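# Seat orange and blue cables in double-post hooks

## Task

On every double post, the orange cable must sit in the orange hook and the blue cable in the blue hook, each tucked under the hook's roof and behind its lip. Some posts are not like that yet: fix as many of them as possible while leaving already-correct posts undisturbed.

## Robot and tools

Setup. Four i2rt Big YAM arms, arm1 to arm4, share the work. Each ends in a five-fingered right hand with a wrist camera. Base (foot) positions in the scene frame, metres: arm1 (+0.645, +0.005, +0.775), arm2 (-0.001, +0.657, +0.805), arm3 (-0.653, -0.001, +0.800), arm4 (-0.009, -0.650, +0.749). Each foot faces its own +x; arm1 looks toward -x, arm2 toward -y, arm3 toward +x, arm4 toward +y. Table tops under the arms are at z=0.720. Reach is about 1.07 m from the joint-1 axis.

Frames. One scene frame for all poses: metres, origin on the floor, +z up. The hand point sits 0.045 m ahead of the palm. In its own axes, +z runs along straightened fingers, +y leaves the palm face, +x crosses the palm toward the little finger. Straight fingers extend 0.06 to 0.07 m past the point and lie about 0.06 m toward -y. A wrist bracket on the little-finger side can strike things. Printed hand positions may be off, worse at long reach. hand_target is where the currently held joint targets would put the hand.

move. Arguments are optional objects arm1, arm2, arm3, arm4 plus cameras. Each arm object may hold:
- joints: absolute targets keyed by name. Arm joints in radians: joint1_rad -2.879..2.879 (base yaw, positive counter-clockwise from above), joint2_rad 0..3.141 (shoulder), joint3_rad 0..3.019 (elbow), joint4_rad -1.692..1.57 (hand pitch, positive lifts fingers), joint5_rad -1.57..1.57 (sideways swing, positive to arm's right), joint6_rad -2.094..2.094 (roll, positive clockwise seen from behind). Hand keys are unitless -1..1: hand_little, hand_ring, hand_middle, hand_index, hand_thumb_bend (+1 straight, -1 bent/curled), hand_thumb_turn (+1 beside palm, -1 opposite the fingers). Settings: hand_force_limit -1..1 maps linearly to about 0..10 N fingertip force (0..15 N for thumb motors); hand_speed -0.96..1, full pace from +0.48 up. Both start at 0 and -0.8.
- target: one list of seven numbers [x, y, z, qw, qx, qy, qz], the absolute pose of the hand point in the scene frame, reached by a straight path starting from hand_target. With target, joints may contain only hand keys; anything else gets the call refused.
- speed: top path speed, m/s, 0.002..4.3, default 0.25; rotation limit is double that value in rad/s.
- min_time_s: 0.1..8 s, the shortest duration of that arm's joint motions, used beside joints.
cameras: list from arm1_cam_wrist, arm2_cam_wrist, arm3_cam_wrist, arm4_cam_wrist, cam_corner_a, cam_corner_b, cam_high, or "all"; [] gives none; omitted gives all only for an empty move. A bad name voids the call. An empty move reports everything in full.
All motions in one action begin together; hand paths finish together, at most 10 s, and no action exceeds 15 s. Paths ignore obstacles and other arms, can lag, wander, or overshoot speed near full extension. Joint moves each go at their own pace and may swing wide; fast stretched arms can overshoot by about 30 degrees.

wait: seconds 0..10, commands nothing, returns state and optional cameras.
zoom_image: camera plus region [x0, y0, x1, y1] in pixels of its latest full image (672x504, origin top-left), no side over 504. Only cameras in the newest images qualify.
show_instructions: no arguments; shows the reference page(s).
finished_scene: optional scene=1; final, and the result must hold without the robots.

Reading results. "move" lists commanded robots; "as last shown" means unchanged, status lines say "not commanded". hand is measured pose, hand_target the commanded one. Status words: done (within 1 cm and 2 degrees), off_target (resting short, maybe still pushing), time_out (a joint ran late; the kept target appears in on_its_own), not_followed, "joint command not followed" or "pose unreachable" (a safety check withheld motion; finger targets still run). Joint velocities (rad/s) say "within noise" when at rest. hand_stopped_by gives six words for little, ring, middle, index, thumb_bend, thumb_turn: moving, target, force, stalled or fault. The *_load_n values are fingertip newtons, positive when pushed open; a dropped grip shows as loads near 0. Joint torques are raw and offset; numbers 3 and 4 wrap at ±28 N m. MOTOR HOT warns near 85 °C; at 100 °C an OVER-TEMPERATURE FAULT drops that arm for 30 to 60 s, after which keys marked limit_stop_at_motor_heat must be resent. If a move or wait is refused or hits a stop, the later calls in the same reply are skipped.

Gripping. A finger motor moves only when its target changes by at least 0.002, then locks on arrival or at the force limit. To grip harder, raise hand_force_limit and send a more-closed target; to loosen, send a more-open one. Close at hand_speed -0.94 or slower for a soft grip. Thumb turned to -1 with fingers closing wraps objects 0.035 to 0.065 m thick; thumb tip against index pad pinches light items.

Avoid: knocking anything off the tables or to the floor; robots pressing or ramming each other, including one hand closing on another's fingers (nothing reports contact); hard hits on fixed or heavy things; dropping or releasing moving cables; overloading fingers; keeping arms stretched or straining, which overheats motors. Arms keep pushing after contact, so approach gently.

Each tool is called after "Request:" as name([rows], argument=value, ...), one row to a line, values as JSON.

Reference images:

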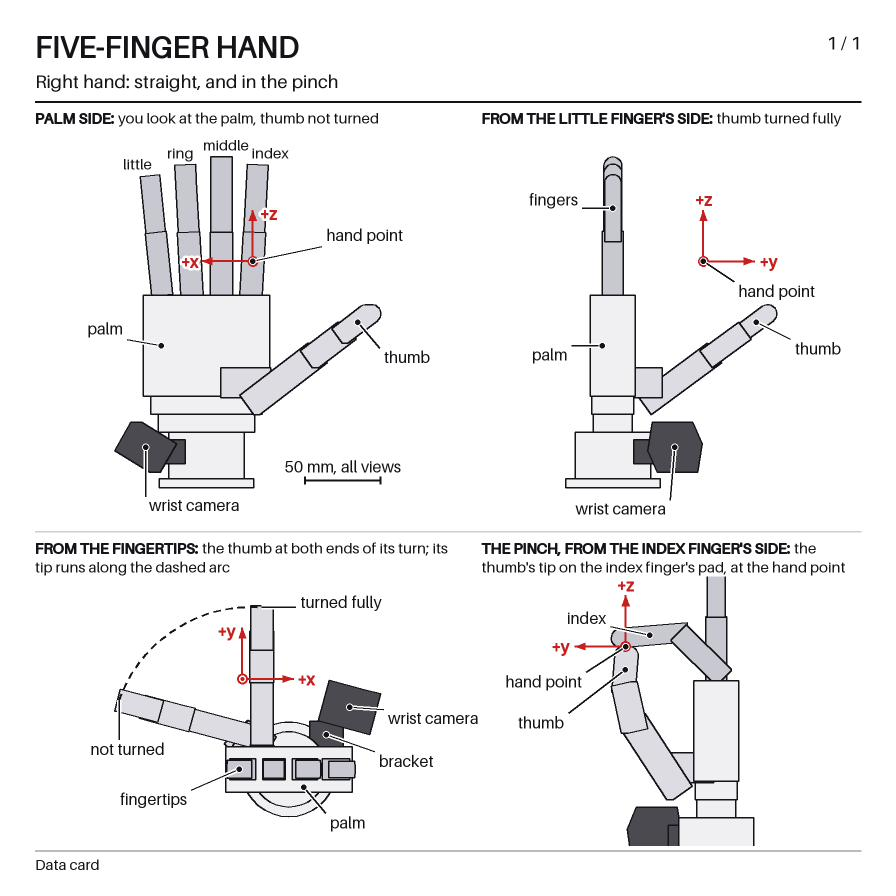

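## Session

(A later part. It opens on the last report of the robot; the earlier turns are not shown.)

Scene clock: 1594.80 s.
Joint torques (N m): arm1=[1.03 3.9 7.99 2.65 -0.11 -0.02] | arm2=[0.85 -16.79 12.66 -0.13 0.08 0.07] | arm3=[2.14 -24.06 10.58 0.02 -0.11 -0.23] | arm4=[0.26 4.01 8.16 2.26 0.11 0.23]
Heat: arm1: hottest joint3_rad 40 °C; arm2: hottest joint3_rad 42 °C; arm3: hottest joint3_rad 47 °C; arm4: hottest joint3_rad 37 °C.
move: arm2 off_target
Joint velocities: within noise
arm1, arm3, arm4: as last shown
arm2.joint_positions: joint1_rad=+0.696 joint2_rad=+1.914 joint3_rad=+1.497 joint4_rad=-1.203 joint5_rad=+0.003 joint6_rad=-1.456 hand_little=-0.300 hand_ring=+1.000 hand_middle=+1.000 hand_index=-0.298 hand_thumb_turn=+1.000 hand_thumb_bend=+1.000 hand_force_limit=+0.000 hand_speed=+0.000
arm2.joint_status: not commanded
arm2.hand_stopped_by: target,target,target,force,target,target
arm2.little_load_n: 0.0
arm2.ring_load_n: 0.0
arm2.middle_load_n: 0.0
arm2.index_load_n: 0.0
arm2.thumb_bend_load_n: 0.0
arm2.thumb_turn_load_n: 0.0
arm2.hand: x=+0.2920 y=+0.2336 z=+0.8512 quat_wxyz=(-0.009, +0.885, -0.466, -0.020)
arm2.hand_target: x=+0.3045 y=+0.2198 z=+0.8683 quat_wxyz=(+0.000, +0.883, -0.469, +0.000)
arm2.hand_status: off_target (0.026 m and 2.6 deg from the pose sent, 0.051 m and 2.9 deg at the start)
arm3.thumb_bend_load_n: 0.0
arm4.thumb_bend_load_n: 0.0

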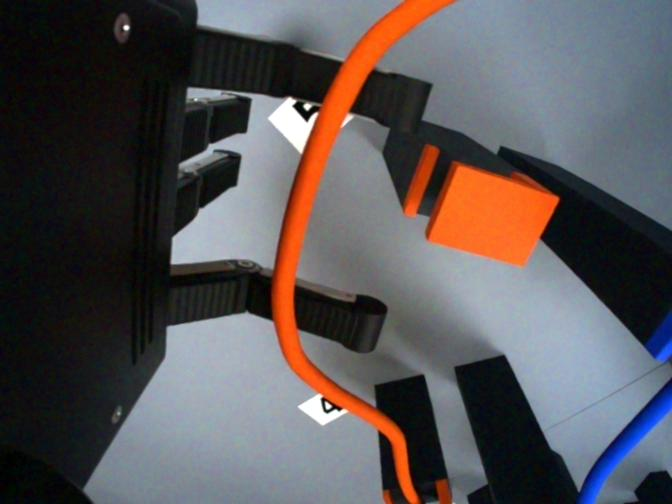

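Request:
move(arm2={"target": [0.2830, 0.2220, 0.826, 0, 0.883, -0.469, 0], "speed": 0.08})

Request:
move(arm2={"target": [0.2640, 0.2090, 0.826, 0, 0.883, -0.469, 0], "speed": 0.06}, cameras=["arm2_cam_wrist"])

Scene clock: 1601.40 s.
Joint torques (N m): arm1=[1.03 3.84 8.01 2.65 -0.13 -0.02] | arm2=[-0.79 -15.85 7.88 0.77 0.06 -0.08] | arm3=[2.67 -24.12 10.73 0.13 -0.13 -0.23] | arm4=[0.26 4.01 8.2 2.21 0.11 0.22]
Heat: arm1: hottest joint3_rad 40 °C; arm2: hottest joint3_rad 43 °C; arm3: hottest joint3_rad 47 °C; arm4: hottest joint3_rad 37 °C.
move: arm2 done
Joint velocities: within noise
arm1, arm3, arm4: as last shown
arm1.thumb_bend_load_n: 0.5
arm2.joint_positions: joint1_rad=+0.678 joint2_rad=+1.914 joint3_rad=+1.444 joint4_rad=-1.104 joint5_rad=+0.003 joint6_rad=-1.467 hand_little=-0.300 hand_ring=+1.000 hand_middle=+1.000 hand_index=-0.298 hand_thumb_turn=+1.000 hand_thumb_bend=+1.000 hand_force_limit=+0.000 hand_speed=+0.000
arm2.joint_status: not commanded
arm2.hand_stopped_by: target,target,target,force,target,target
arm2.little_load_n: 0.0
arm2.ring_load_n: 0.0
arm2.middle_load_n: 0.0
arm2.index_load_n: 0.0
arm2.thumb_bend_load_n: 0.0
arm2.thumb_turn_load_n: 0.0
arm2.hand: x=+0.2871 y=+0.2249 z=+0.8308 quat_wxyz=(-0.001, +0.883, -0.469, +0.001)
arm2.hand_target: x=+0.2830 y=+0.2220 z=+0.8261 quat_wxyz=(+0.000, +0.883, -0.469, +0.000)
arm2.hand_status: done (0.007 m and 0.2 deg from the pose sent, 0.029 m and 2.6 deg at the start)
pictures: none

Scene clock: 1602.47 s.
Joint torques (N m): arm1=[1.03 3.84 8.01 2.65 -0.11 -0.02] | arm2=[-0.32 -16.79 7.34 0.62 0.05 -0.06] | arm3=[2.14 -24.12 10.62 0.23 -0.11 -0.24] | arm4=[0.26 3.9 8.18 2.24 0.1 0.2]
Heat: arm1: hottest joint3_rad 40 °C; arm2: hottest joint3_rad 43 °C; arm3: hottest joint3_rad 47 °C; arm4: hottest joint3_rad 37 °C.
move: arm2 done
Joint velocities: within noise
arm1, arm3, arm4: as last shown
arm1.thumb_bend_load_n: 0.0
arm1.thumb_turn_load_n: 0.5
arm2.joint_positions: joint1_rad=+0.633 joint2_rad=+1.914 joint3_rad=+1.444 joint4_rad=-1.102 joint5_rad=+0.003 joint6_rad=-1.508 hand_little=-0.300 hand_ring=+1.000 hand_middle=+1.000 hand_index=-0.298 hand_thumb_turn=+1.000 hand_thumb_bend=+1.000 hand_force_limit=+0.000 hand_speed=+0.000
arm2.joint_status: not commanded
arm2.hand_stopped_by: target,target,target,force,target,target
arm2.little_load_n: 0.0
arm2.ring_load_n: 0.0
arm2.middle_load_n: 0.5
arm2.index_load_n: 0.0
arm2.thumb_bend_load_n: -0.5
arm2.thumb_turn_load_n: 0.0
arm2.hand: x=+0.2680 y=+0.2094 z=+0.8306 quat_wxyz=(+0.000, +0.883, -0.470, +0.002)
arm2.hand_target: x=+0.2640 y=+0.2090 z=+0.8261 quat_wxyz=(+0.000, +0.883, -0.469, +0.000)
arm2.hand_status: done (0.006 m and 0.3 deg from the pose sent, 0.029 m and 0.2 deg at the start)
arm3.ring_load_n: 0.5

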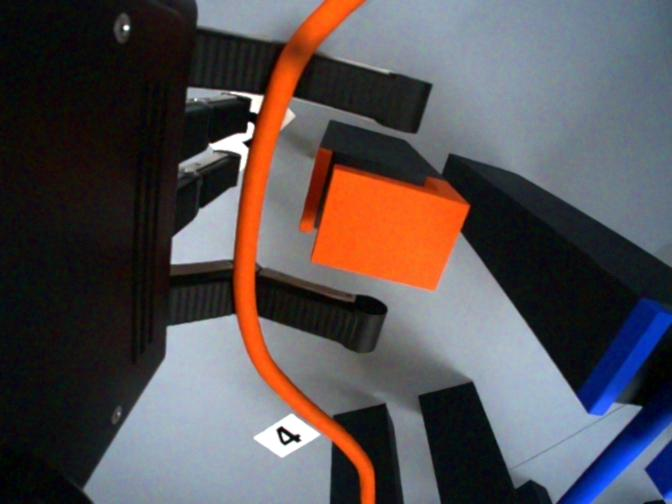

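Request:
move(arm2={"target": [0.2500, 0.2000, 0.826, 0, 0.883, -0.469, 0], "speed": 0.05}, cameras=["arm2_cam_wrist"])

Request:
zoom_image(camera="arm2_cam_wrist", region=[160, 60, 440, 340])

Scene clock: 1609.27 s.
Joint torques (N m): arm1=[1.14 3.84 8.01 2.66 -0.12 -0.03] | arm2=[-0.38 -16.38 7.68 0.72 0.07 -0.08] | arm3=[1.73 -24.12 10.65 0.12 -0.1 -0.22] | arm4=[0.38 3.9 8.13 2.22 0.11 0.23]
Heat: arm1: hottest joint3_rad 40 °C; arm2: hottest joint3_rad 42 °C; arm3: hottest joint3_rad 47 °C; arm4: hottest joint3_rad 37 °C.
move: arm2 done
Joint velocities: within noise
arm1, arm3, arm4: as last shown
arm1.thumb_turn_load_n: 0.0
arm2.joint_positions: joint1_rad=+0.606 joint2_rad=+1.914 joint3_rad=+1.438 joint4_rad=-1.101 joint5_rad=+0.003 joint6_rad=-1.538 hand_little=-0.300 hand_ring=+1.000 hand_middle=+1.000 hand_index=-0.298 hand_thumb_turn=+1.000 hand_thumb_bend=+1.000 hand_force_limit=+0.000 hand_speed=+0.000
arm2.joint_status: not commanded
arm2.hand_stopped_by: target,target,target,force,target,target
arm2.little_load_n: 0.0
arm2.ring_load_n: 0.0
arm2.middle_load_n: 0.0
arm2.index_load_n: -0.5
arm2.thumb_bend_load_n: 0.0
arm2.thumb_turn_load_n: 0.0
arm2.hand: x=+0.2541 y=+0.2021 z=+0.8284 quat_wxyz=(-0.001, +0.883, -0.469, -0.001)
arm2.hand_target: x=+0.2500 y=+0.2001 z=+0.8260 quat_wxyz=(+0.000, +0.883, -0.469, +0.000)
arm2.hand_status: done (0.005 m and 0.2 deg from the pose sent, 0.021 m and 0.3 deg at the start)
arm3.ring_load_n: 0.0
arm3.thumb_turn_load_n: -0.5

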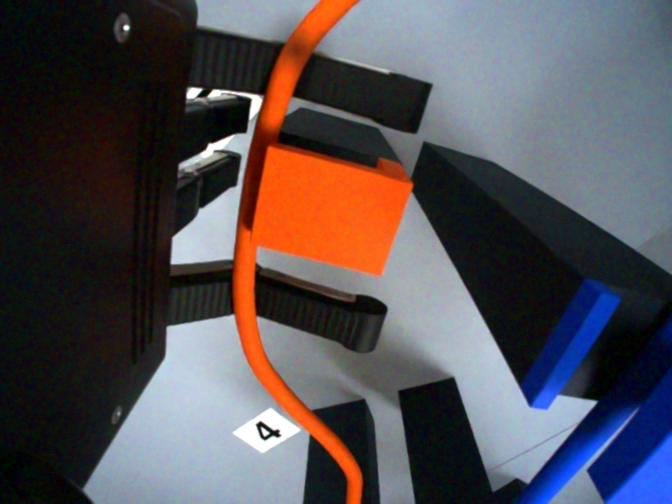

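Scaled by 1.800 from the camera's image (finer frame: 960x720).

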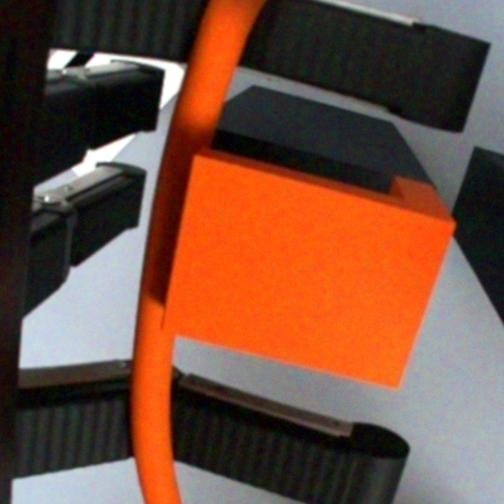

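Request:
move(arm2={"target": [0.2450, 0.1965, 0.826, 0, 0.883, -0.469, 0], "speed": 0.05}, cameras=["arm2_cam_wrist"])

Request:
zoom_image(camera="arm2_cam_wrist", region=[160, 60, 440, 340])

Scene clock: 1616.03 s.
Joint torques (N m): arm1=[1.08 3.84 8.02 2.66 -0.11 -0.02] | arm2=[-0.73 -16.62 7.64 0.7 0.09 -0.09] | arm3=[2.14 -24.41 10.73 0.1 -0.09 -0.26] | arm4=[0.38 3.9 8.21 2.21 0.1 0.22]
Heat: arm1: hottest joint3_rad 40 °C; arm2: hottest joint3_rad 41 °C; arm3: hottest joint3_rad 47 °C; arm4: hottest joint3_rad 37 °C.
move: arm2 done
Joint velocities: within noise
arm1, arm3, arm4: as last shown
arm2.joint_positions: joint1_rad=+0.598 joint2_rad=+1.914 joint3_rad=+1.438 joint4_rad=-1.101 joint5_rad=+0.003 joint6_rad=-1.549 hand_little=-0.300 hand_ring=+1.000 hand_middle=+1.000 hand_index=-0.298 hand_thumb_turn=+1.000 hand_thumb_bend=+1.000 hand_force_limit=+0.000 hand_speed=+0.000
arm2.joint_status: not commanded
arm2.hand_stopped_by: target,target,target,force,target,target
arm2.little_load_n: 0.0
arm2.ring_load_n: 0.0
arm2.middle_load_n: 0.0
arm2.index_load_n: 0.0
arm2.thumb_bend_load_n: 0.0
arm2.thumb_turn_load_n: 0.0
arm2.hand: x=+0.2509 y=+0.1996 z=+0.8284 quat_wxyz=(-0.001, +0.884, -0.468, -0.001)
arm2.hand_target: x=+0.2450 y=+0.1966 z=+0.8260 quat_wxyz=(+0.000, +0.883, -0.469, +0.000)
arm2.hand_status: done (0.007 m and 0.3 deg from the pose sent, 0.011 m and 0.2 deg at the start)
arm3.thumb_turn_load_n: 0.0

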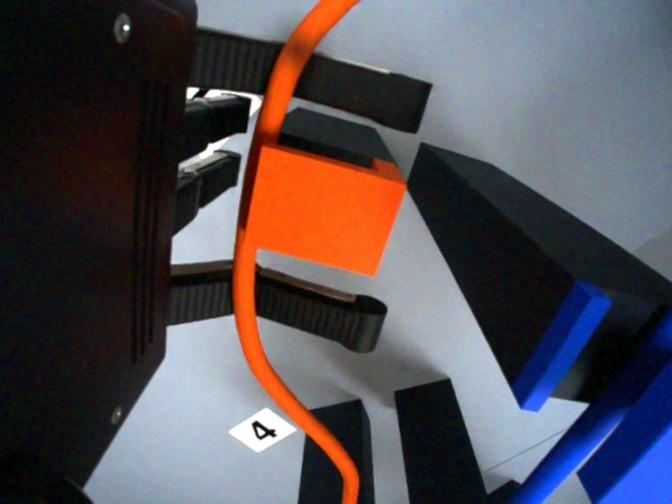

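Scaled by 1.800 from the camera's image (finer frame: 960x720).

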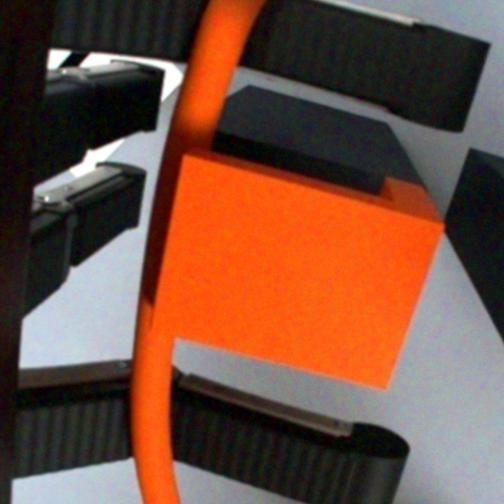

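Request:
move(arm2={"target": [0.2385, 0.1925, 0.826, 0, 0.883, -0.469, 0], "speed": 0.05}, cameras=["arm2_cam_wrist"])

Request:
zoom_image(camera="arm2_cam_wrist", region=[160, 60, 440, 340])

Scene clock: 1625.43 s.
Joint torques (N m): arm1=[1.08 3.84 7.98 2.67 -0.12 -0.02] | arm2=[-0.91 -16.5 7.43 0.61 0.11 -0.03] | arm3=[2.2 -24.23 10.66 0.13 -0.1 -0.24] | arm4=[0.5 4.01 8.17 2.22 0.11 0.22]
Heat: arm1: hottest joint3_rad 40 °C; arm2: hottest joint3_rad 41 °C; arm3: hottest joint3_rad 47 °C; arm4: hottest joint3_rad 37 °C.
move: arm2 done
Joint velocities: within noise
arm1.joint_positions: joint1_rad=+0.407 joint2_rad=+0.580 joint3_rad=+1.344 joint4_rad=-1.200 joint5_rad=-0.179 joint6_rad=-1.263 hand_little=+1.000 hand_ring=+1.000 hand_middle=+1.000 hand_index=+1.000 hand_thumb_turn=+1.000 hand_thumb_bend=+1.000 hand_force_limit=+0.000 hand_speed=-0.800
arm1.joint_status: not commanded
arm1.hand_stopped_by: target,target,target,target,target,target
arm1.little_load_n: 0.0
arm1.ring_load_n: -0.5
arm1.middle_load_n: 0.0
arm1.index_load_n: 0.0
arm1.thumb_bend_load_n: 0.0
arm1.thumb_turn_load_n: 0.0
arm1.hand: x=+0.4071 y=-0.0689 z=+1.2738 quat_wxyz=(-0.477, -0.072, +0.839, -0.252)
arm1.hand_target: x=+0.4082 y=-0.0684 z=+1.2832 quat_wxyz=(-0.485, -0.073, +0.833, -0.255)
arm1.hand_status: not commanded
arm2.joint_positions: joint1_rad=+0.584 joint2_rad=+1.914 joint3_rad=+1.438 joint4_rad=-1.101 joint5_rad=+0.003 joint6_rad=-1.562 hand_little=-0.300 hand_ring=+1.000 hand_middle=+1.000 hand_index=-0.298 hand_thumb_turn=+1.000 hand_thumb_bend=+1.000 hand_force_limit=+0.000 hand_speed=+0.000
arm2.joint_status: not commanded
arm2.hand_stopped_by: target,target,target,force,target,target
arm2.little_load_n: 0.0
arm2.ring_load_n: 0.0
arm2.middle_load_n: 0.0
arm2.index_load_n: 0.0
arm2.thumb_bend_load_n: 0.0
arm2.thumb_turn_load_n: 0.0
arm2.hand: x=+0.2445 y=+0.1951 z=+0.8283 quat_wxyz=(-0.001, +0.884, -0.468, -0.001)
arm2.hand_target: x=+0.2386 y=+0.1926 z=+0.8260 quat_wxyz=(+0.000, +0.883, -0.469, +0.000)
arm2.hand_status: done (0.007 m and 0.2 deg from the pose sent, 0.014 m and 0.2 deg at the start)
arm3.joint_positions: joint1_rad=+0.679 joint2_rad=+2.456 joint3_rad=+2.694 joint4_rad=-1.673 joint5_rad=+0.009 joint6_rad=-1.063 hand_little=+1.000 hand_ring=+1.000 hand_middle=+1.000 hand_index=+1.000 hand_thumb_turn=+1.000 hand_thumb_bend=+1.000 hand_force_limit=+0.000 hand_speed=-0.800
arm3.joint_status: not commanded
arm3.hand_stopped_by: target,target,target,target,target,target
arm3.little_load_n: 0.0
arm3.ring_load_n: 0.0
arm3.middle_load_n: 0.0
arm3.index_load_n: 0.0
arm3.thumb_bend_load_n: 0.0
arm3.thumb_turn_load_n: 0.0
arm3.hand: x=-0.0771 y=+0.4140 z=+0.9409 quat_wxyz=(-0.036, +0.994, +0.086, +0.063)
arm3.hand_target: x=-0.0764 y=+0.4240 z=+0.9594 quat_wxyz=(-0.048, +0.991, +0.097, +0.080)
arm3.hand_status: not commanded
arm4.joint_positions: joint1_rad=-0.441 joint2_rad=+0.649 joint3_rad=+1.460 joint4_rad=-1.170 joint5_rad=+0.300 joint6_rad=+1.836 hand_little=+1.000 hand_ring=+1.000 hand_middle=+1.000 hand_index=+1.000 hand_thumb_turn=+1.000 hand_thumb_bend=+1.000 hand_force_limit=+0.000 hand_speed=-0.800
arm4.joint_status: not commanded
arm4.hand_stopped_by: target,target,target,target,target,target
arm4.little_load_n: 0.0
arm4.ring_load_n: 0.0
arm4.middle_load_n: 0.0
arm4.index_load_n: -0.5
arm4.thumb_bend_load_n: 0.0
arm4.thumb_turn_load_n: 0.0
arm4.hand: x=+0.1174 y=-0.3798 z=+1.3848 quat_wxyz=(-0.506, +0.277, -0.769, -0.275)
arm4.hand_target: x=+0.1187 y=-0.3849 z=+1.3986 quat_wxyz=(-0.513, +0.263, -0.766, -0.284)
arm4.hand_status: not commanded

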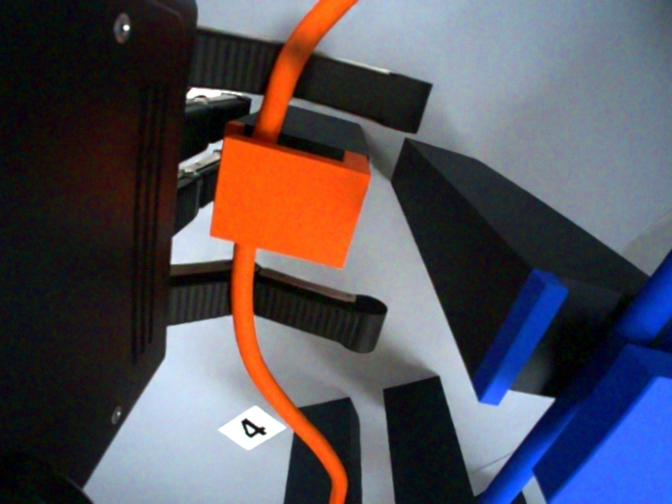

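Scaled by 1.800 from the camera's image (finer frame: 960x720).

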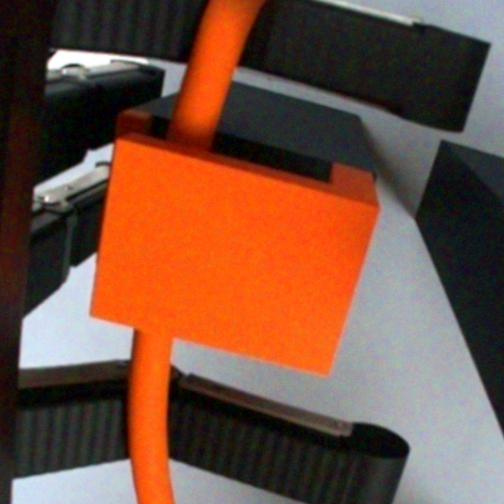

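Request:
move(arm2={"target": [0.2410, 0.1940, 0.813, 0, 0.883, -0.469, 0], "speed": 0.05}, cameras=["arm2_cam_wrist"])

Request:
move(arm2={"joints": {"hand_index": 1.0, "hand_little": 1.0, "hand_speed": -0.4}}, cameras=["arm2_cam_wrist"])

Scene clock: 1641.57 s.
Joint torques (N m): arm1=[1.08 3.78 8.01 2.66 -0.11 -0.02] | arm2=[-0.26 -15.33 7.5 0.75 0.04 -0.06] | arm3=[2.32 -23.65 10.61 0.12 -0.11 -0.25] | arm4=[0.32 3.96 8.16 2.24 0.11 0.21]
Heat: arm1: hottest joint3_rad 40 °C; arm2: hottest joint3_rad 40 °C; arm3: hottest joint3_rad 47 °C; arm4: hottest joint3_rad 37 °C.
move: arm2 done
Joint velocities: within noise
arm1, arm3, arm4: as last shown
arm1.ring_load_n: 0.0
arm1.index_load_n: -0.5
arm2.joint_positions: joint1_rad=+0.584 joint2_rad=+1.916 joint3_rad=+1.423 joint4_rad=-1.071 joint5_rad=+0.003 joint6_rad=-1.563 hand_little=-0.300 hand_ring=+1.000 hand_middle=+1.000 hand_index=-0.298 hand_thumb_turn=+1.000 hand_thumb_bend=+1.000 hand_force_limit=+0.000 hand_speed=+0.000
arm2.joint_status: not commanded
arm2.hand_stopped_by: target,target,target,force,target,target
arm2.little_load_n: 0.0
arm2.ring_load_n: 0.0
arm2.middle_load_n: 0.0
arm2.index_load_n: 0.0
arm2.thumb_bend_load_n: 0.0
arm2.thumb_turn_load_n: 0.0
arm2.hand: x=+0.2454 y=+0.1940 z=+0.8221 quat_wxyz=(+0.002, +0.884, -0.468, +0.005)
arm2.hand_target: x=+0.2411 y=+0.1941 z=+0.8132 quat_wxyz=(+0.000, +0.883, -0.469, +0.000)
arm2.hand_status: done (0.010 m and 0.7 deg from the pose sent, 0.016 m and 0.2 deg at the start)
arm4.index_load_n: 0.0

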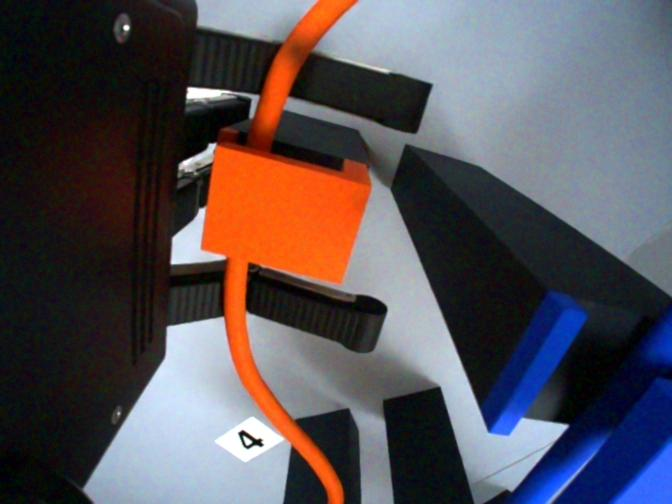

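Scene clock: 1642.83 s.
Joint torques (N m): arm1=[1.08 3.84 7.99 2.67 -0.12 -0.02] | arm2=[-0.5 -14.86 7.51 0.7 0.04 -0.02] | arm3=[1.73 -23.71 10.62 0.13 -0.09 -0.24] | arm4=[0.44 4.01 8.16 2.15 0.09 0.22]
Heat: arm1: hottest joint3_rad 40 °C; arm2: hottest joint3_rad 40 °C; arm3: hottest joint3_rad 47 °C; arm4: hottest joint3_rad 37 °C.
move: arm2 done
Joint velocities: within noise
arm1, arm3, arm4: as last shown
arm1.index_load_n: 0.0
arm2.joint_positions: joint1_rad=+0.584 joint2_rad=+1.916 joint3_rad=+1.423 joint4_rad=-1.070 joint5_rad=+0.003 joint6_rad=-1.563 hand_little=+1.000 hand_ring=+1.000 hand_middle=+1.000 hand_index=+1.000 hand_thumb_turn=+1.000 hand_thumb_bend=+1.000 hand_force_limit=+0.000 hand_speed=-0.400
arm2.joint_status: all done
arm2.hand_stopped_by: target,target,target,target,target,target
arm2.little_load_n: 0.0
arm2.ring_load_n: 0.0
arm2.middle_load_n: 0.0
arm2.index_load_n: 0.0
arm2.thumb_bend_load_n: 0.0
arm2.thumb_turn_load_n: -0.5
arm2.hand: x=+0.2455 y=+0.1938 z=+0.8221 quat_wxyz=(+0.002, +0.884, -0.468, +0.006)
arm2.hand_target: x=+0.2411 y=+0.1941 z=+0.8132 quat_wxyz=(+0.000, +0.883, -0.469, +0.000)
arm2.hand_status: not commanded

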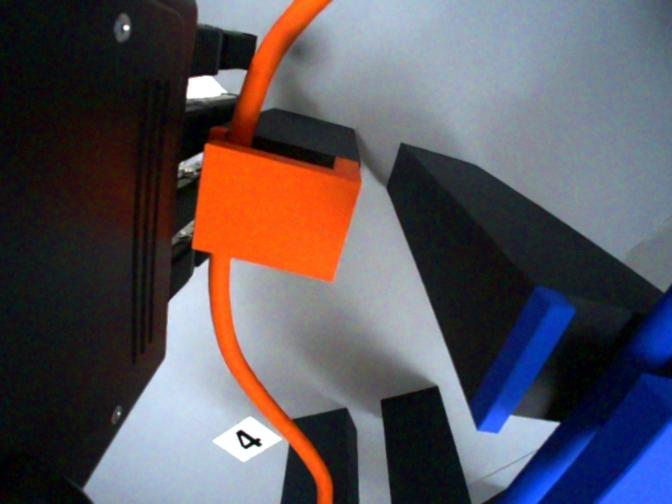

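Request:
move(arm2={"target": [0.3180, 0.2430, 0.835, 0, 0.883, -0.469, 0], "speed": 0.12}, arm3={"target": [-0.0850, 0.3600, 0.905, 0, 0.996, 0.087, 0], "speed": 0.12}, cameras=["arm2_cam_wrist", "arm3_cam_wrist", "cam_high"])

Scene clock: 1681.90 s.
Joint torques (N m): arm1=[1.03 3.9 8.02 2.66 -0.11 -0.02] | arm2=[0.09 -15.56 12.16 -0.05 0 0.05] | arm3=[0.79 -24.47 7.2 0.55 -0.11 -0.22] | arm4=[0.5 4.07 8.2 2.26 0.1 0.22]
Heat: arm1: hottest joint3_rad 40 °C; arm2: hottest joint3_rad 38 °C; arm3: hottest joint3_rad 47 °C; arm4: hottest joint3_rad 37 °C.
move: arm2 off_target; arm3 off_target
Joint velocities: within noise
arm1, arm4: as last shown
arm2.joint_positions: joint1_rad=+0.739 joint2_rad=+1.916 joint3_rad=+1.423 joint4_rad=-1.116 joint5_rad=+0.004 joint6_rad=-1.410 hand_little=+1.000 hand_ring=+1.000 hand_middle=+1.000 hand_index=+1.000 hand_thumb_turn=+1.000 hand_thumb_bend=+1.000 hand_force_limit=+0.000 hand_speed=-0.400
arm2.joint_status: not commanded
arm2.hand_stopped_by: target,target,target,target,target,target
arm2.little_load_n: 0.0
arm2.ring_load_n: 0.0
arm2.middle_load_n: 0.0
arm2.index_load_n: 0.0
arm2.thumb_bend_load_n: 0.0
arm2.thumb_turn_load_n: 0.0
arm2.hand: x=+0.3034 y=+0.2562 z=+0.8244 quat_wxyz=(-0.006, +0.884, -0.467, -0.015)
arm2.hand_target: x=+0.3176 y=+0.2435 z=+0.8354 quat_wxyz=(+0.000, +0.883, -0.469, +0.000)
arm2.hand_status: off_target (0.022 m and 1.9 deg from the pose sent, 0.089 m and 0.7 deg at the start)
arm3.joint_positions: joint1_rad=+0.629 joint2_rad=+2.429 joint3_rad=+2.492 joint4_rad=-1.673 joint5_rad=+0.001 joint6_rad=-1.106 hand_little=+1.000 hand_ring=+1.000 hand_middle=+1.000 hand_index=+1.000 hand_thumb_turn=+1.000 hand_thumb_bend=+1.000 hand_force_limit=+0.000 hand_speed=-0.800
arm3.joint_status: not commanded
arm3.hand_stopped_by: target,target,target,target,target,target
arm3.little_load_n: 0.0
arm3.ring_load_n: 0.0
arm3.middle_load_n: 0.0
arm3.index_load_n: 0.0
arm3.thumb_bend_load_n: 0.0
arm3.thumb_turn_load_n: 0.0
arm3.hand: x=-0.0894 y=+0.3606 z=+0.8911 quat_wxyz=(+0.009, +0.996, +0.083, -0.012)
arm3.hand_target: x=-0.0851 y=+0.3599 z=+0.9051 quat_wxyz=(+0.000, +0.996, +0.087, +0.000)
arm3.hand_status: off_target (0.015 m and 1.8 deg from the pose sent, 0.065 m and 8.3 deg at the start)

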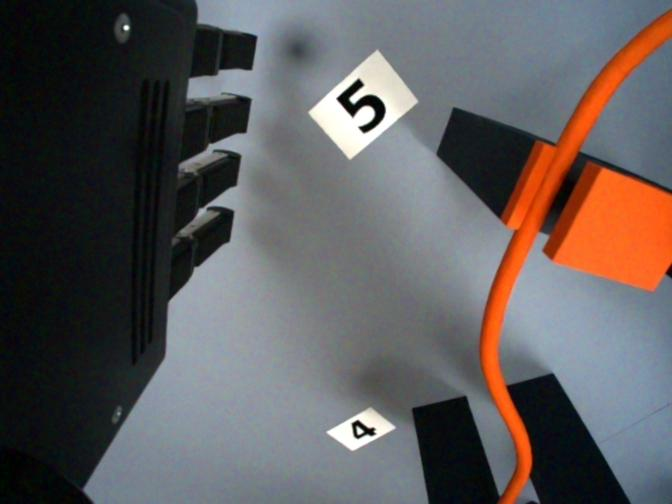

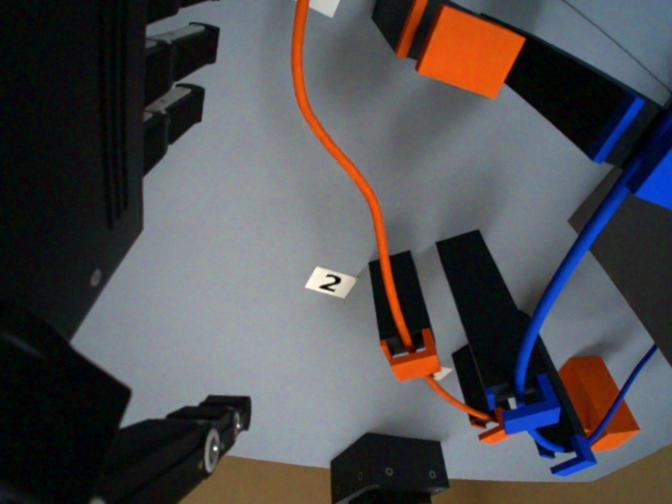

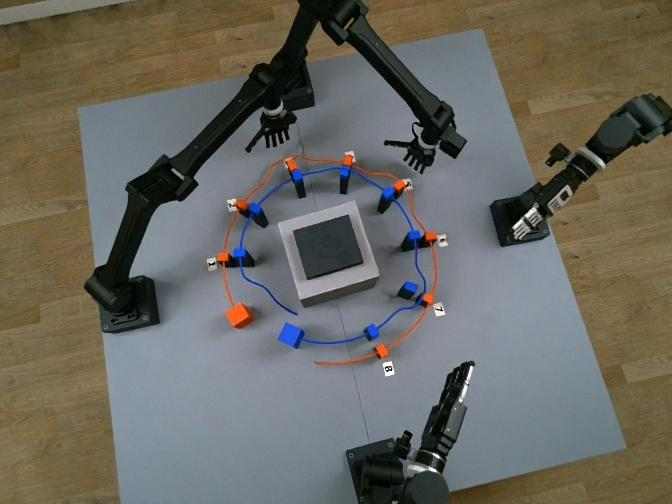

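Request:
zoom_image(camera="arm2_cam_wrist", region=[420, 60, 672, 320])

Request:
zoom_image(camera="cam_high", region=[340, 140, 460, 260])

Scaled by 1.938 from the camera's image (finer frame: 960x720).

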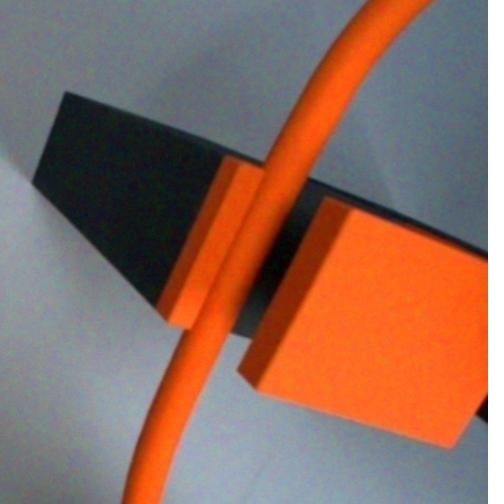

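Scaled by 4.200.

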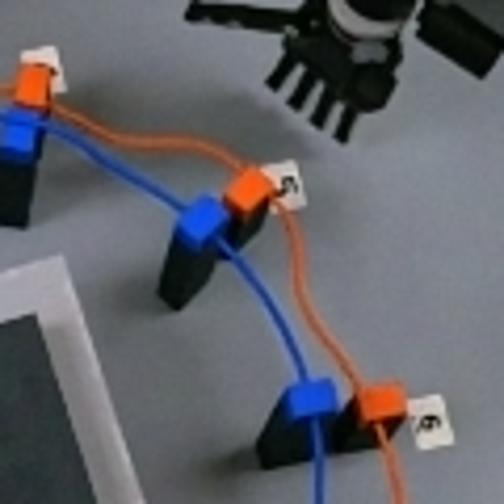

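Request:
move(arm2={"target": [0.3400, 0.3300, 0.960, 0, 0.883, -0.469, 0], "speed": 0.25}, cameras=["cam_corner_b", "cam_corner_a", "arm2_cam_wrist"])

Request:
zoom_image(camera="cam_corner_b", region=[220, 320, 420, 464])

Scene clock: 1728.07 s.
Joint torques (N m): arm1=[1.03 3.9 8.02 2.65 -0.11 -0.02] | arm2=[-0.09 -14.27 12.77 -0.05 0.02 0.09] | arm3=[0.97 -26.23 7.15 0.38 -0.12 -0.23] | arm4=[0.44 3.96 8.2 2.19 0.11 0.21]
Heat: arm1: hottest joint3_rad 40 °C; arm2: hottest joint3_rad 42 °C; arm3: hottest joint3_rad 44 °C; arm4: hottest joint3_rad 37 °C.
move: arm2 off_target
Joint velocities: within noise
arm1, arm3, arm4: as last shown
arm2.joint_positions: joint1_rad=+0.888 joint2_rad=+1.718 joint3_rad=+1.475 joint4_rad=-1.371 joint5_rad=+0.003 joint6_rad=-1.263 hand_little=+1.000 hand_ring=+1.000 hand_middle=+1.000 hand_index=+1.000 hand_thumb_turn=+1.000 hand_thumb_bend=+1.000 hand_force_limit=+0.000 hand_speed=-0.400
arm2.joint_status: not commanded
arm2.hand_stopped_by: target,target,target,target,target,target
arm2.little_load_n: 0.0
arm2.ring_load_n: -0.5
arm2.middle_load_n: 0.0
arm2.index_load_n: 0.0
arm2.thumb_bend_load_n: 0.0
arm2.thumb_turn_load_n: 0.0
arm2.hand: x=+0.3279 y=+0.3383 z=+0.9446 quat_wxyz=(-0.004, +0.885, -0.466, -0.019)
arm2.hand_target: x=+0.3395 y=+0.3306 z=+0.9601 quat_wxyz=(+0.000, +0.883, -0.469, +0.000)
arm2.hand_status: off_target (0.021 m and 2.3 deg from the pose sent, 0.159 m and 1.9 deg at the start)
arm3.index_load_n: -0.5
pictures: arm2_cam_wrist, cam_corner_a, cam_corner_b

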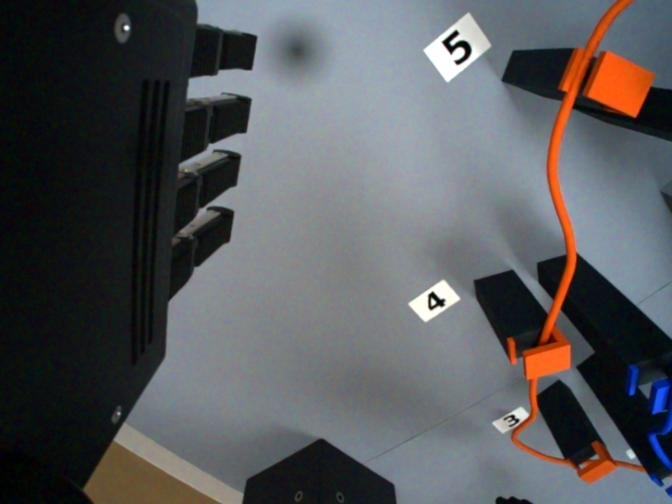

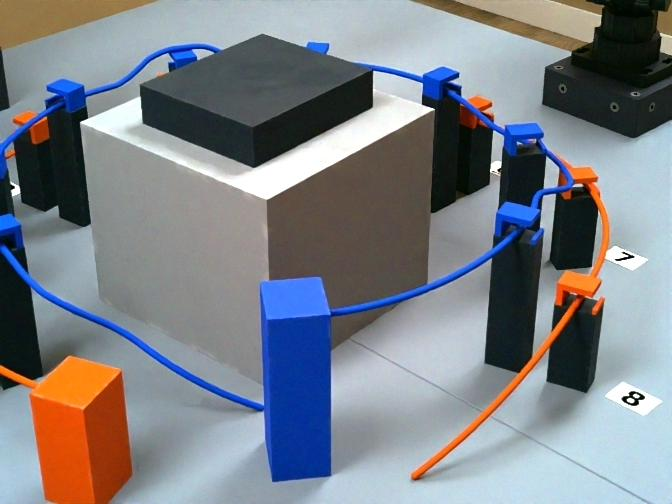

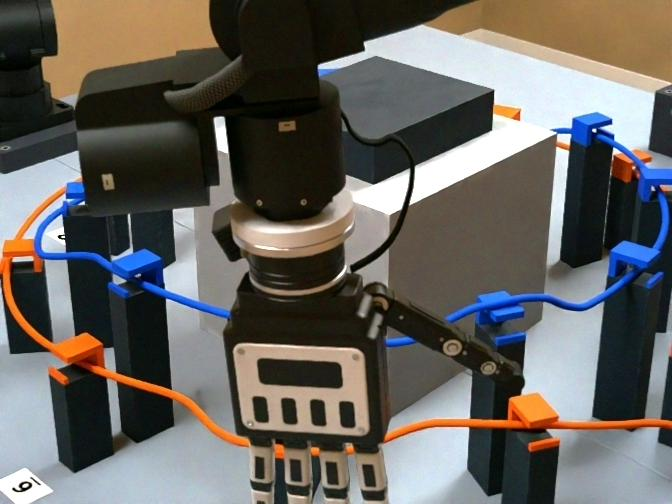

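Scaled by 2.520.

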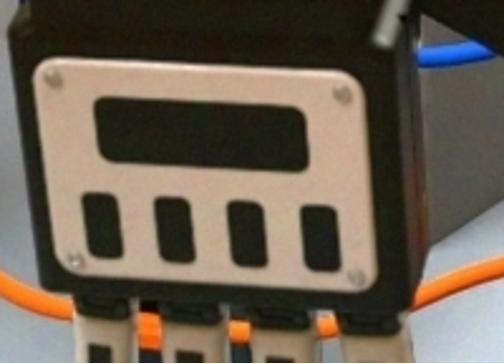

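Request:
zoom_image(camera="arm2_cam_wrist", region=[480, 0, 672, 160])

Request:
zoom_image(camera="arm2_cam_wrist", region=[460, 240, 672, 504])

Scaled by 2.625 from the camera's image (finer frame: 960x720).

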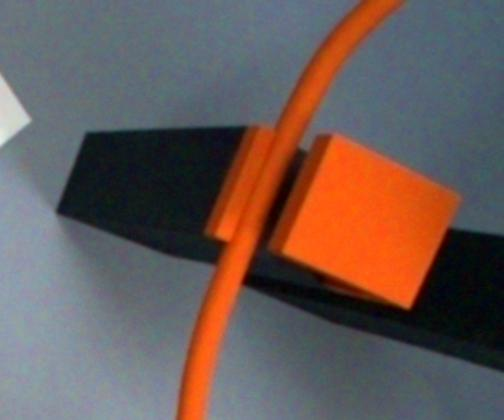

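Scaled by 1.909 from the camera's image (finer frame: 960x720).

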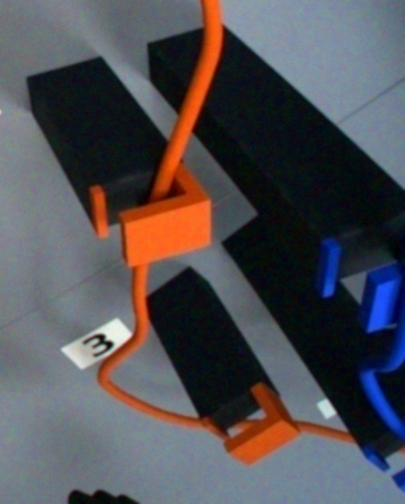

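Request:
move(cameras=["arm3_cam_wrist"])

Request:
zoom_image(camera="arm3_cam_wrist", region=[100, 0, 400, 240])

Request:
zoom_image(camera="arm3_cam_wrist", region=[100, 330, 340, 504])

Scene clock: 1761.40 s.
Joint torques (N m): arm1=[1.03 3.84 8.02 2.65 -0.11 -0.02] | arm2=[0.09 -14.86 12.83 -0.05 -0.01 0.07] | arm3=[1.03 -25.93 7.27 0.51 -0.16 -0.26] | arm4=[0.32 3.96 8.2 2.26 0.11 0.22]
Heat: arm1: hottest joint3_rad 40 °C; arm2: hottest joint3_rad 46 °C; arm3: hottest joint3_rad 42 °C; arm4: hottest joint3_rad 37 °C.
Joint velocities: within noise
arm1.joint_positions: joint1_rad=+0.407 joint2_rad=+0.580 joint3_rad=+1.344 joint4_rad=-1.200 joint5_rad=-0.179 joint6_rad=-1.263 hand_little=+1.000 hand_ring=+1.000 hand_middle=+1.000 hand_index=+1.000 hand_thumb_turn=+1.000 hand_thumb_bend=+1.000 hand_force_limit=+0.000 hand_speed=-0.800
arm1.joint_status: not commanded
arm1.hand_stopped_by: target,target,target,target,target,target
arm1.little_load_n: 0.0
arm1.ring_load_n: 0.0
arm1.middle_load_n: 0.0
arm1.index_load_n: 0.0
arm1.thumb_bend_load_n: 0.0
arm1.thumb_turn_load_n: 0.0
arm1.hand: x=+0.4071 y=-0.0689 z=+1.2738 quat_wxyz=(-0.477, -0.072, +0.839, -0.252) (m; scene frame)
arm1.hand_target: x=+0.4082 y=-0.0684 z=+1.2832 quat_wxyz=(-0.485, -0.073, +0.833, -0.255) (m; scene frame)
arm1.hand_status: not commanded
arm2.joint_positions: joint1_rad=+0.888 joint2_rad=+1.718 joint3_rad=+1.475 joint4_rad=-1.371 joint5_rad=+0.003 joint6_rad=-1.262 hand_little=+1.000 hand_ring=+1.000 hand_middle=+1.000 hand_index=+1.000 hand_thumb_turn=+1.000 hand_thumb_bend=+1.000 hand_force_limit=+0.000 hand_speed=-0.400
arm2.joint_status: not commanded
arm2.hand_stopped_by: target,target,target,target,target,target
arm2.little_load_n: 0.0
arm2.ring_load_n: 0.0
arm2.middle_load_n: 0.5
arm2.index_load_n: 0.0
arm2.thumb_bend_load_n: 0.0
arm2.thumb_turn_load_n: 0.0
arm2.hand: x=+0.3279 y=+0.3383 z=+0.9446 quat_wxyz=(-0.004, +0.884, -0.466, -0.019) (m; scene frame)
arm2.hand_target: x=+0.3395 y=+0.3306 z=+0.9601 quat_wxyz=(+0.000, +0.883, -0.469, +0.000) (m; scene frame)
arm2.hand_status: off_target (0.021 m and 2.2 deg from the pose sent, 0.159 m and 1.9 deg at the start)
arm3.joint_positions: joint1_rad=+0.629 joint2_rad=+2.429 joint3_rad=+2.492 joint4_rad=-1.673 joint5_rad=+0.001 joint6_rad=-1.106 hand_little=+1.000 hand_ring=+1.000 hand_middle=+1.000 hand_index=+1.000 hand_thumb_turn=+1.000 hand_thumb_bend=+1.000 hand_force_limit=+0.000 hand_speed=-0.800
arm3.joint_status: not commanded
arm3.hand_stopped_by: target,target,target,target,target,target
arm3.little_load_n: 0.0
arm3.ring_load_n: 0.0
arm3.middle_load_n: -0.5
arm3.index_load_n: 0.0
arm3.thumb_bend_load_n: 0.0
arm3.thumb_turn_load_n: 0.0
arm3.hand: x=-0.0894 y=+0.3606 z=+0.8911 quat_wxyz=(+0.009, +0.996, +0.083, -0.012) (m; scene frame)
arm3.hand_target: x=-0.0851 y=+0.3599 z=+0.9051 quat_wxyz=(+0.000, +0.996, +0.087, +0.000) (m; scene frame)
arm3.hand_status: not commanded
arm4.joint_positions: joint1_rad=-0.441 joint2_rad=+0.649 joint3_rad=+1.460 joint4_rad=-1.170 joint5_rad=+0.300 joint6_rad=+1.836 hand_little=+1.000 hand_ring=+1.000 hand_middle=+1.000 hand_index=+1.000 hand_thumb_turn=+1.000 hand_thumb_bend=+1.000 hand_force_limit=+0.000 hand_speed=-0.800
arm4.joint_status: not commanded
arm4.hand_stopped_by: target,target,target,target,target,target
arm4.little_load_n: 0.0
arm4.ring_load_n: 0.0
arm4.middle_load_n: 0.0
arm4.index_load_n: 0.0
arm4.thumb_bend_load_n: 0.0
arm4.thumb_turn_load_n: 0.0
arm4.hand: x=+0.1174 y=-0.3798 z=+1.3848 quat_wxyz=(-0.506, +0.277, -0.769, -0.275) (m; scene frame)
arm4.hand_target: x=+0.1187 y=-0.3849 z=+1.3986 quat_wxyz=(-0.513, +0.263, -0.766, -0.284) (m; scene frame)
arm4.hand_status: not commanded
pictures: arm3_cam_wrist

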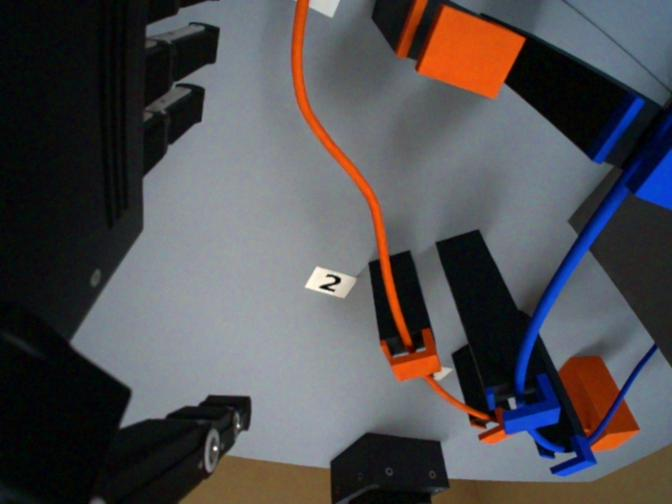

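Scaled by 1.680 from the camera's image (finer frame: 960x720).

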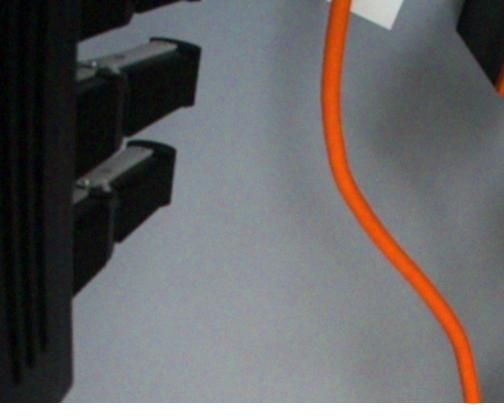

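Scaled by 2.100 from the camera's image (finer frame: 960x720).

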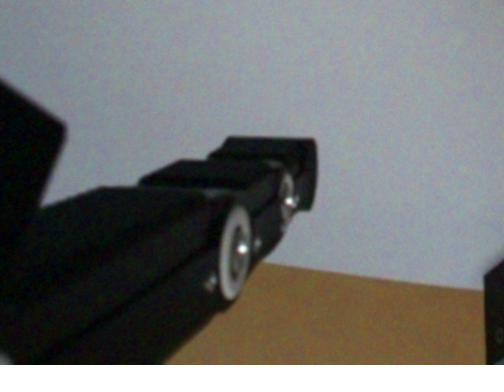

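Request:
move(cameras=["cam_high", "arm3_cam_wrist"])

Scene clock: 1788.57 s.
Joint torques (N m): arm1=[1.03 3.9 8.02 2.66 -0.12 -0.02] | arm2=[-0.03 -14.68 12.82 -0.03 0.03 0.1] | arm3=[0.44 -25.7 7.17 0.47 -0.11 -0.24] | arm4=[0.26 3.9 8.18 2.22 0.11 0.22]
Heat: arm1: hottest joint3_rad 40 °C; arm2: hottest joint3_rad 48 °C; arm3: hottest joint3_rad 42 °C; arm4: hottest joint3_rad 37 °C.
Joint velocities: within noise
arm1.joint_positions: joint1_rad=+0.407 joint2_rad=+0.580 joint3_rad=+1.344 joint4_rad=-1.200 joint5_rad=-0.179 joint6_rad=-1.263 hand_little=+1.000 hand_ring=+1.000 hand_middle=+1.000 hand_index=+1.000 hand_thumb_turn=+1.000 hand_thumb_bend=+1.000 hand_force_limit=+0.000 hand_speed=-0.800
arm1.joint_status: not commanded
arm1.hand_stopped_by: target,target,target,target,target,target
arm1.little_load_n: 0.0
arm1.ring_load_n: 0.0
arm1.middle_load_n: 0.0
arm1.index_load_n: 0.0
arm1.thumb_bend_load_n: 0.0
arm1.thumb_turn_load_n: 0.0
arm1.hand: x=+0.4071 y=-0.0689 z=+1.2738 quat_wxyz=(-0.477, -0.072, +0.839, -0.252) (m; scene frame)
arm1.hand_target: x=+0.4082 y=-0.0684 z=+1.2832 quat_wxyz=(-0.485, -0.073, +0.833, -0.255) (m; scene frame)
arm1.hand_status: not commanded
arm2.joint_positions: joint1_rad=+0.888 joint2_rad=+1.718 joint3_rad=+1.475 joint4_rad=-1.371 joint5_rad=+0.003 joint6_rad=-1.262 hand_little=+1.000 hand_ring=+1.000 hand_middle=+1.000 hand_index=+1.000 hand_thumb_turn=+1.000 hand_thumb_bend=+1.000 hand_force_limit=+0.000 hand_speed=-0.400
arm2.joint_status: not commanded
arm2.hand_stopped_by: target,target,target,target,target,target
arm2.little_load_n: 0.0
arm2.ring_load_n: -0.5
arm2.middle_load_n: 0.0
arm2.index_load_n: 0.0
arm2.thumb_bend_load_n: 0.0
arm2.thumb_turn_load_n: 0.0
arm2.hand: x=+0.3279 y=+0.3383 z=+0.9446 quat_wxyz=(-0.004, +0.884, -0.466, -0.019) (m; scene frame)
arm2.hand_target: x=+0.3395 y=+0.3306 z=+0.9601 quat_wxyz=(+0.000, +0.883, -0.469, +0.000) (m; scene frame)
arm2.hand_status: off_target (0.021 m and 2.2 deg from the pose sent, 0.159 m and 1.9 deg at the start)
arm3.joint_positions: joint1_rad=+0.629 joint2_rad=+2.429 joint3_rad=+2.492 joint4_rad=-1.673 joint5_rad=+0.001 joint6_rad=-1.106 hand_little=+1.000 hand_ring=+1.000 hand_middle=+1.000 hand_index=+1.000 hand_thumb_turn=+1.000 hand_thumb_bend=+1.000 hand_force_limit=+0.000 hand_speed=-0.800
arm3.joint_status: not commanded
arm3.hand_stopped_by: target,target,target,target,target,target
arm3.little_load_n: 0.0
arm3.ring_load_n: 0.0
arm3.middle_load_n: 0.0
arm3.index_load_n: 0.0
arm3.thumb_bend_load_n: 0.0
arm3.thumb_turn_load_n: 0.0
arm3.hand: x=-0.0894 y=+0.3606 z=+0.8911 quat_wxyz=(+0.009, +0.996, +0.083, -0.012) (m; scene frame)
arm3.hand_target: x=-0.0851 y=+0.3599 z=+0.9051 quat_wxyz=(+0.000, +0.996, +0.087, +0.000) (m; scene frame)
arm3.hand_status: not commanded
arm4.joint_positions: joint1_rad=-0.441 joint2_rad=+0.649 joint3_rad=+1.460 joint4_rad=-1.170 joint5_rad=+0.300 joint6_rad=+1.836 hand_little=+1.000 hand_ring=+1.000 hand_middle=+1.000 hand_index=+1.000 hand_thumb_turn=+1.000 hand_thumb_bend=+1.000 hand_force_limit=+0.000 hand_speed=-0.800
arm4.joint_status: not commanded
arm4.hand_stopped_by: target,target,target,target,target,target
arm4.little_load_n: 0.0
arm4.ring_load_n: 0.0
arm4.middle_load_n: 0.0
arm4.index_load_n: 0.0
arm4.thumb_bend_load_n: 0.0
arm4.thumb_turn_load_n: 0.0
arm4.hand: x=+0.1174 y=-0.3798 z=+1.3848 quat_wxyz=(-0.506, +0.277, -0.769, -0.275) (m; scene frame)
arm4.hand_target: x=+0.1187 y=-0.3849 z=+1.3986 quat_wxyz=(-0.513, +0.263, -0.766, -0.284) (m; scene frame)
arm4.hand_status: not commanded
pictures: arm3_cam_wrist, cam_high

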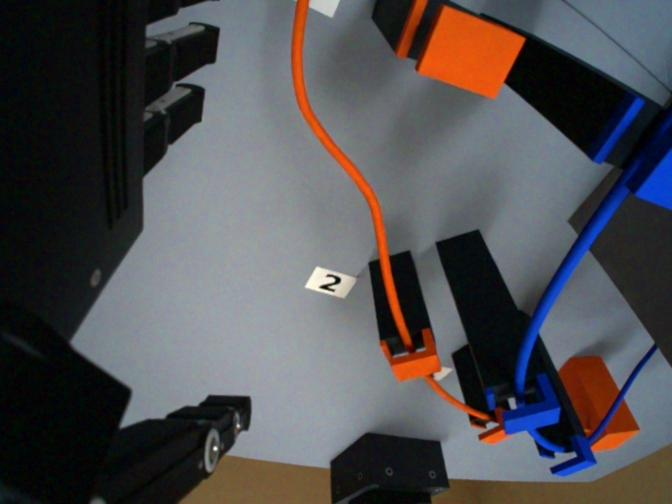

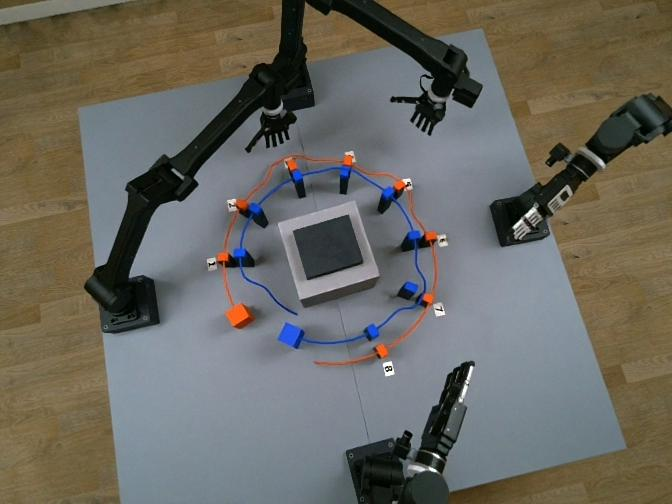

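Request:
zoom_image(camera="arm3_cam_wrist", region=[180, 0, 672, 240])

Request:
zoom_image(camera="cam_high", region=[220, 90, 420, 240])

Scaled by 1.024 from the camera's image (finer frame: 960x720).

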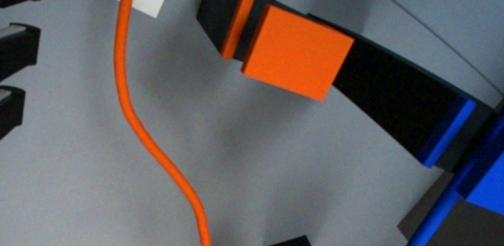

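Scaled by 2.520.

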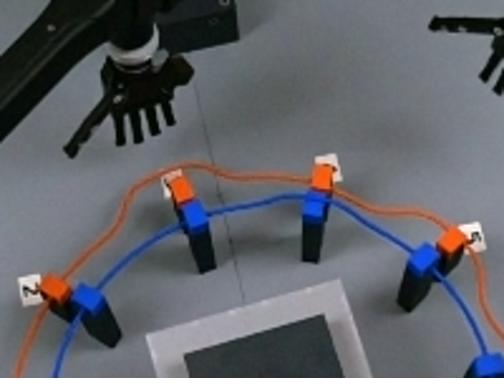

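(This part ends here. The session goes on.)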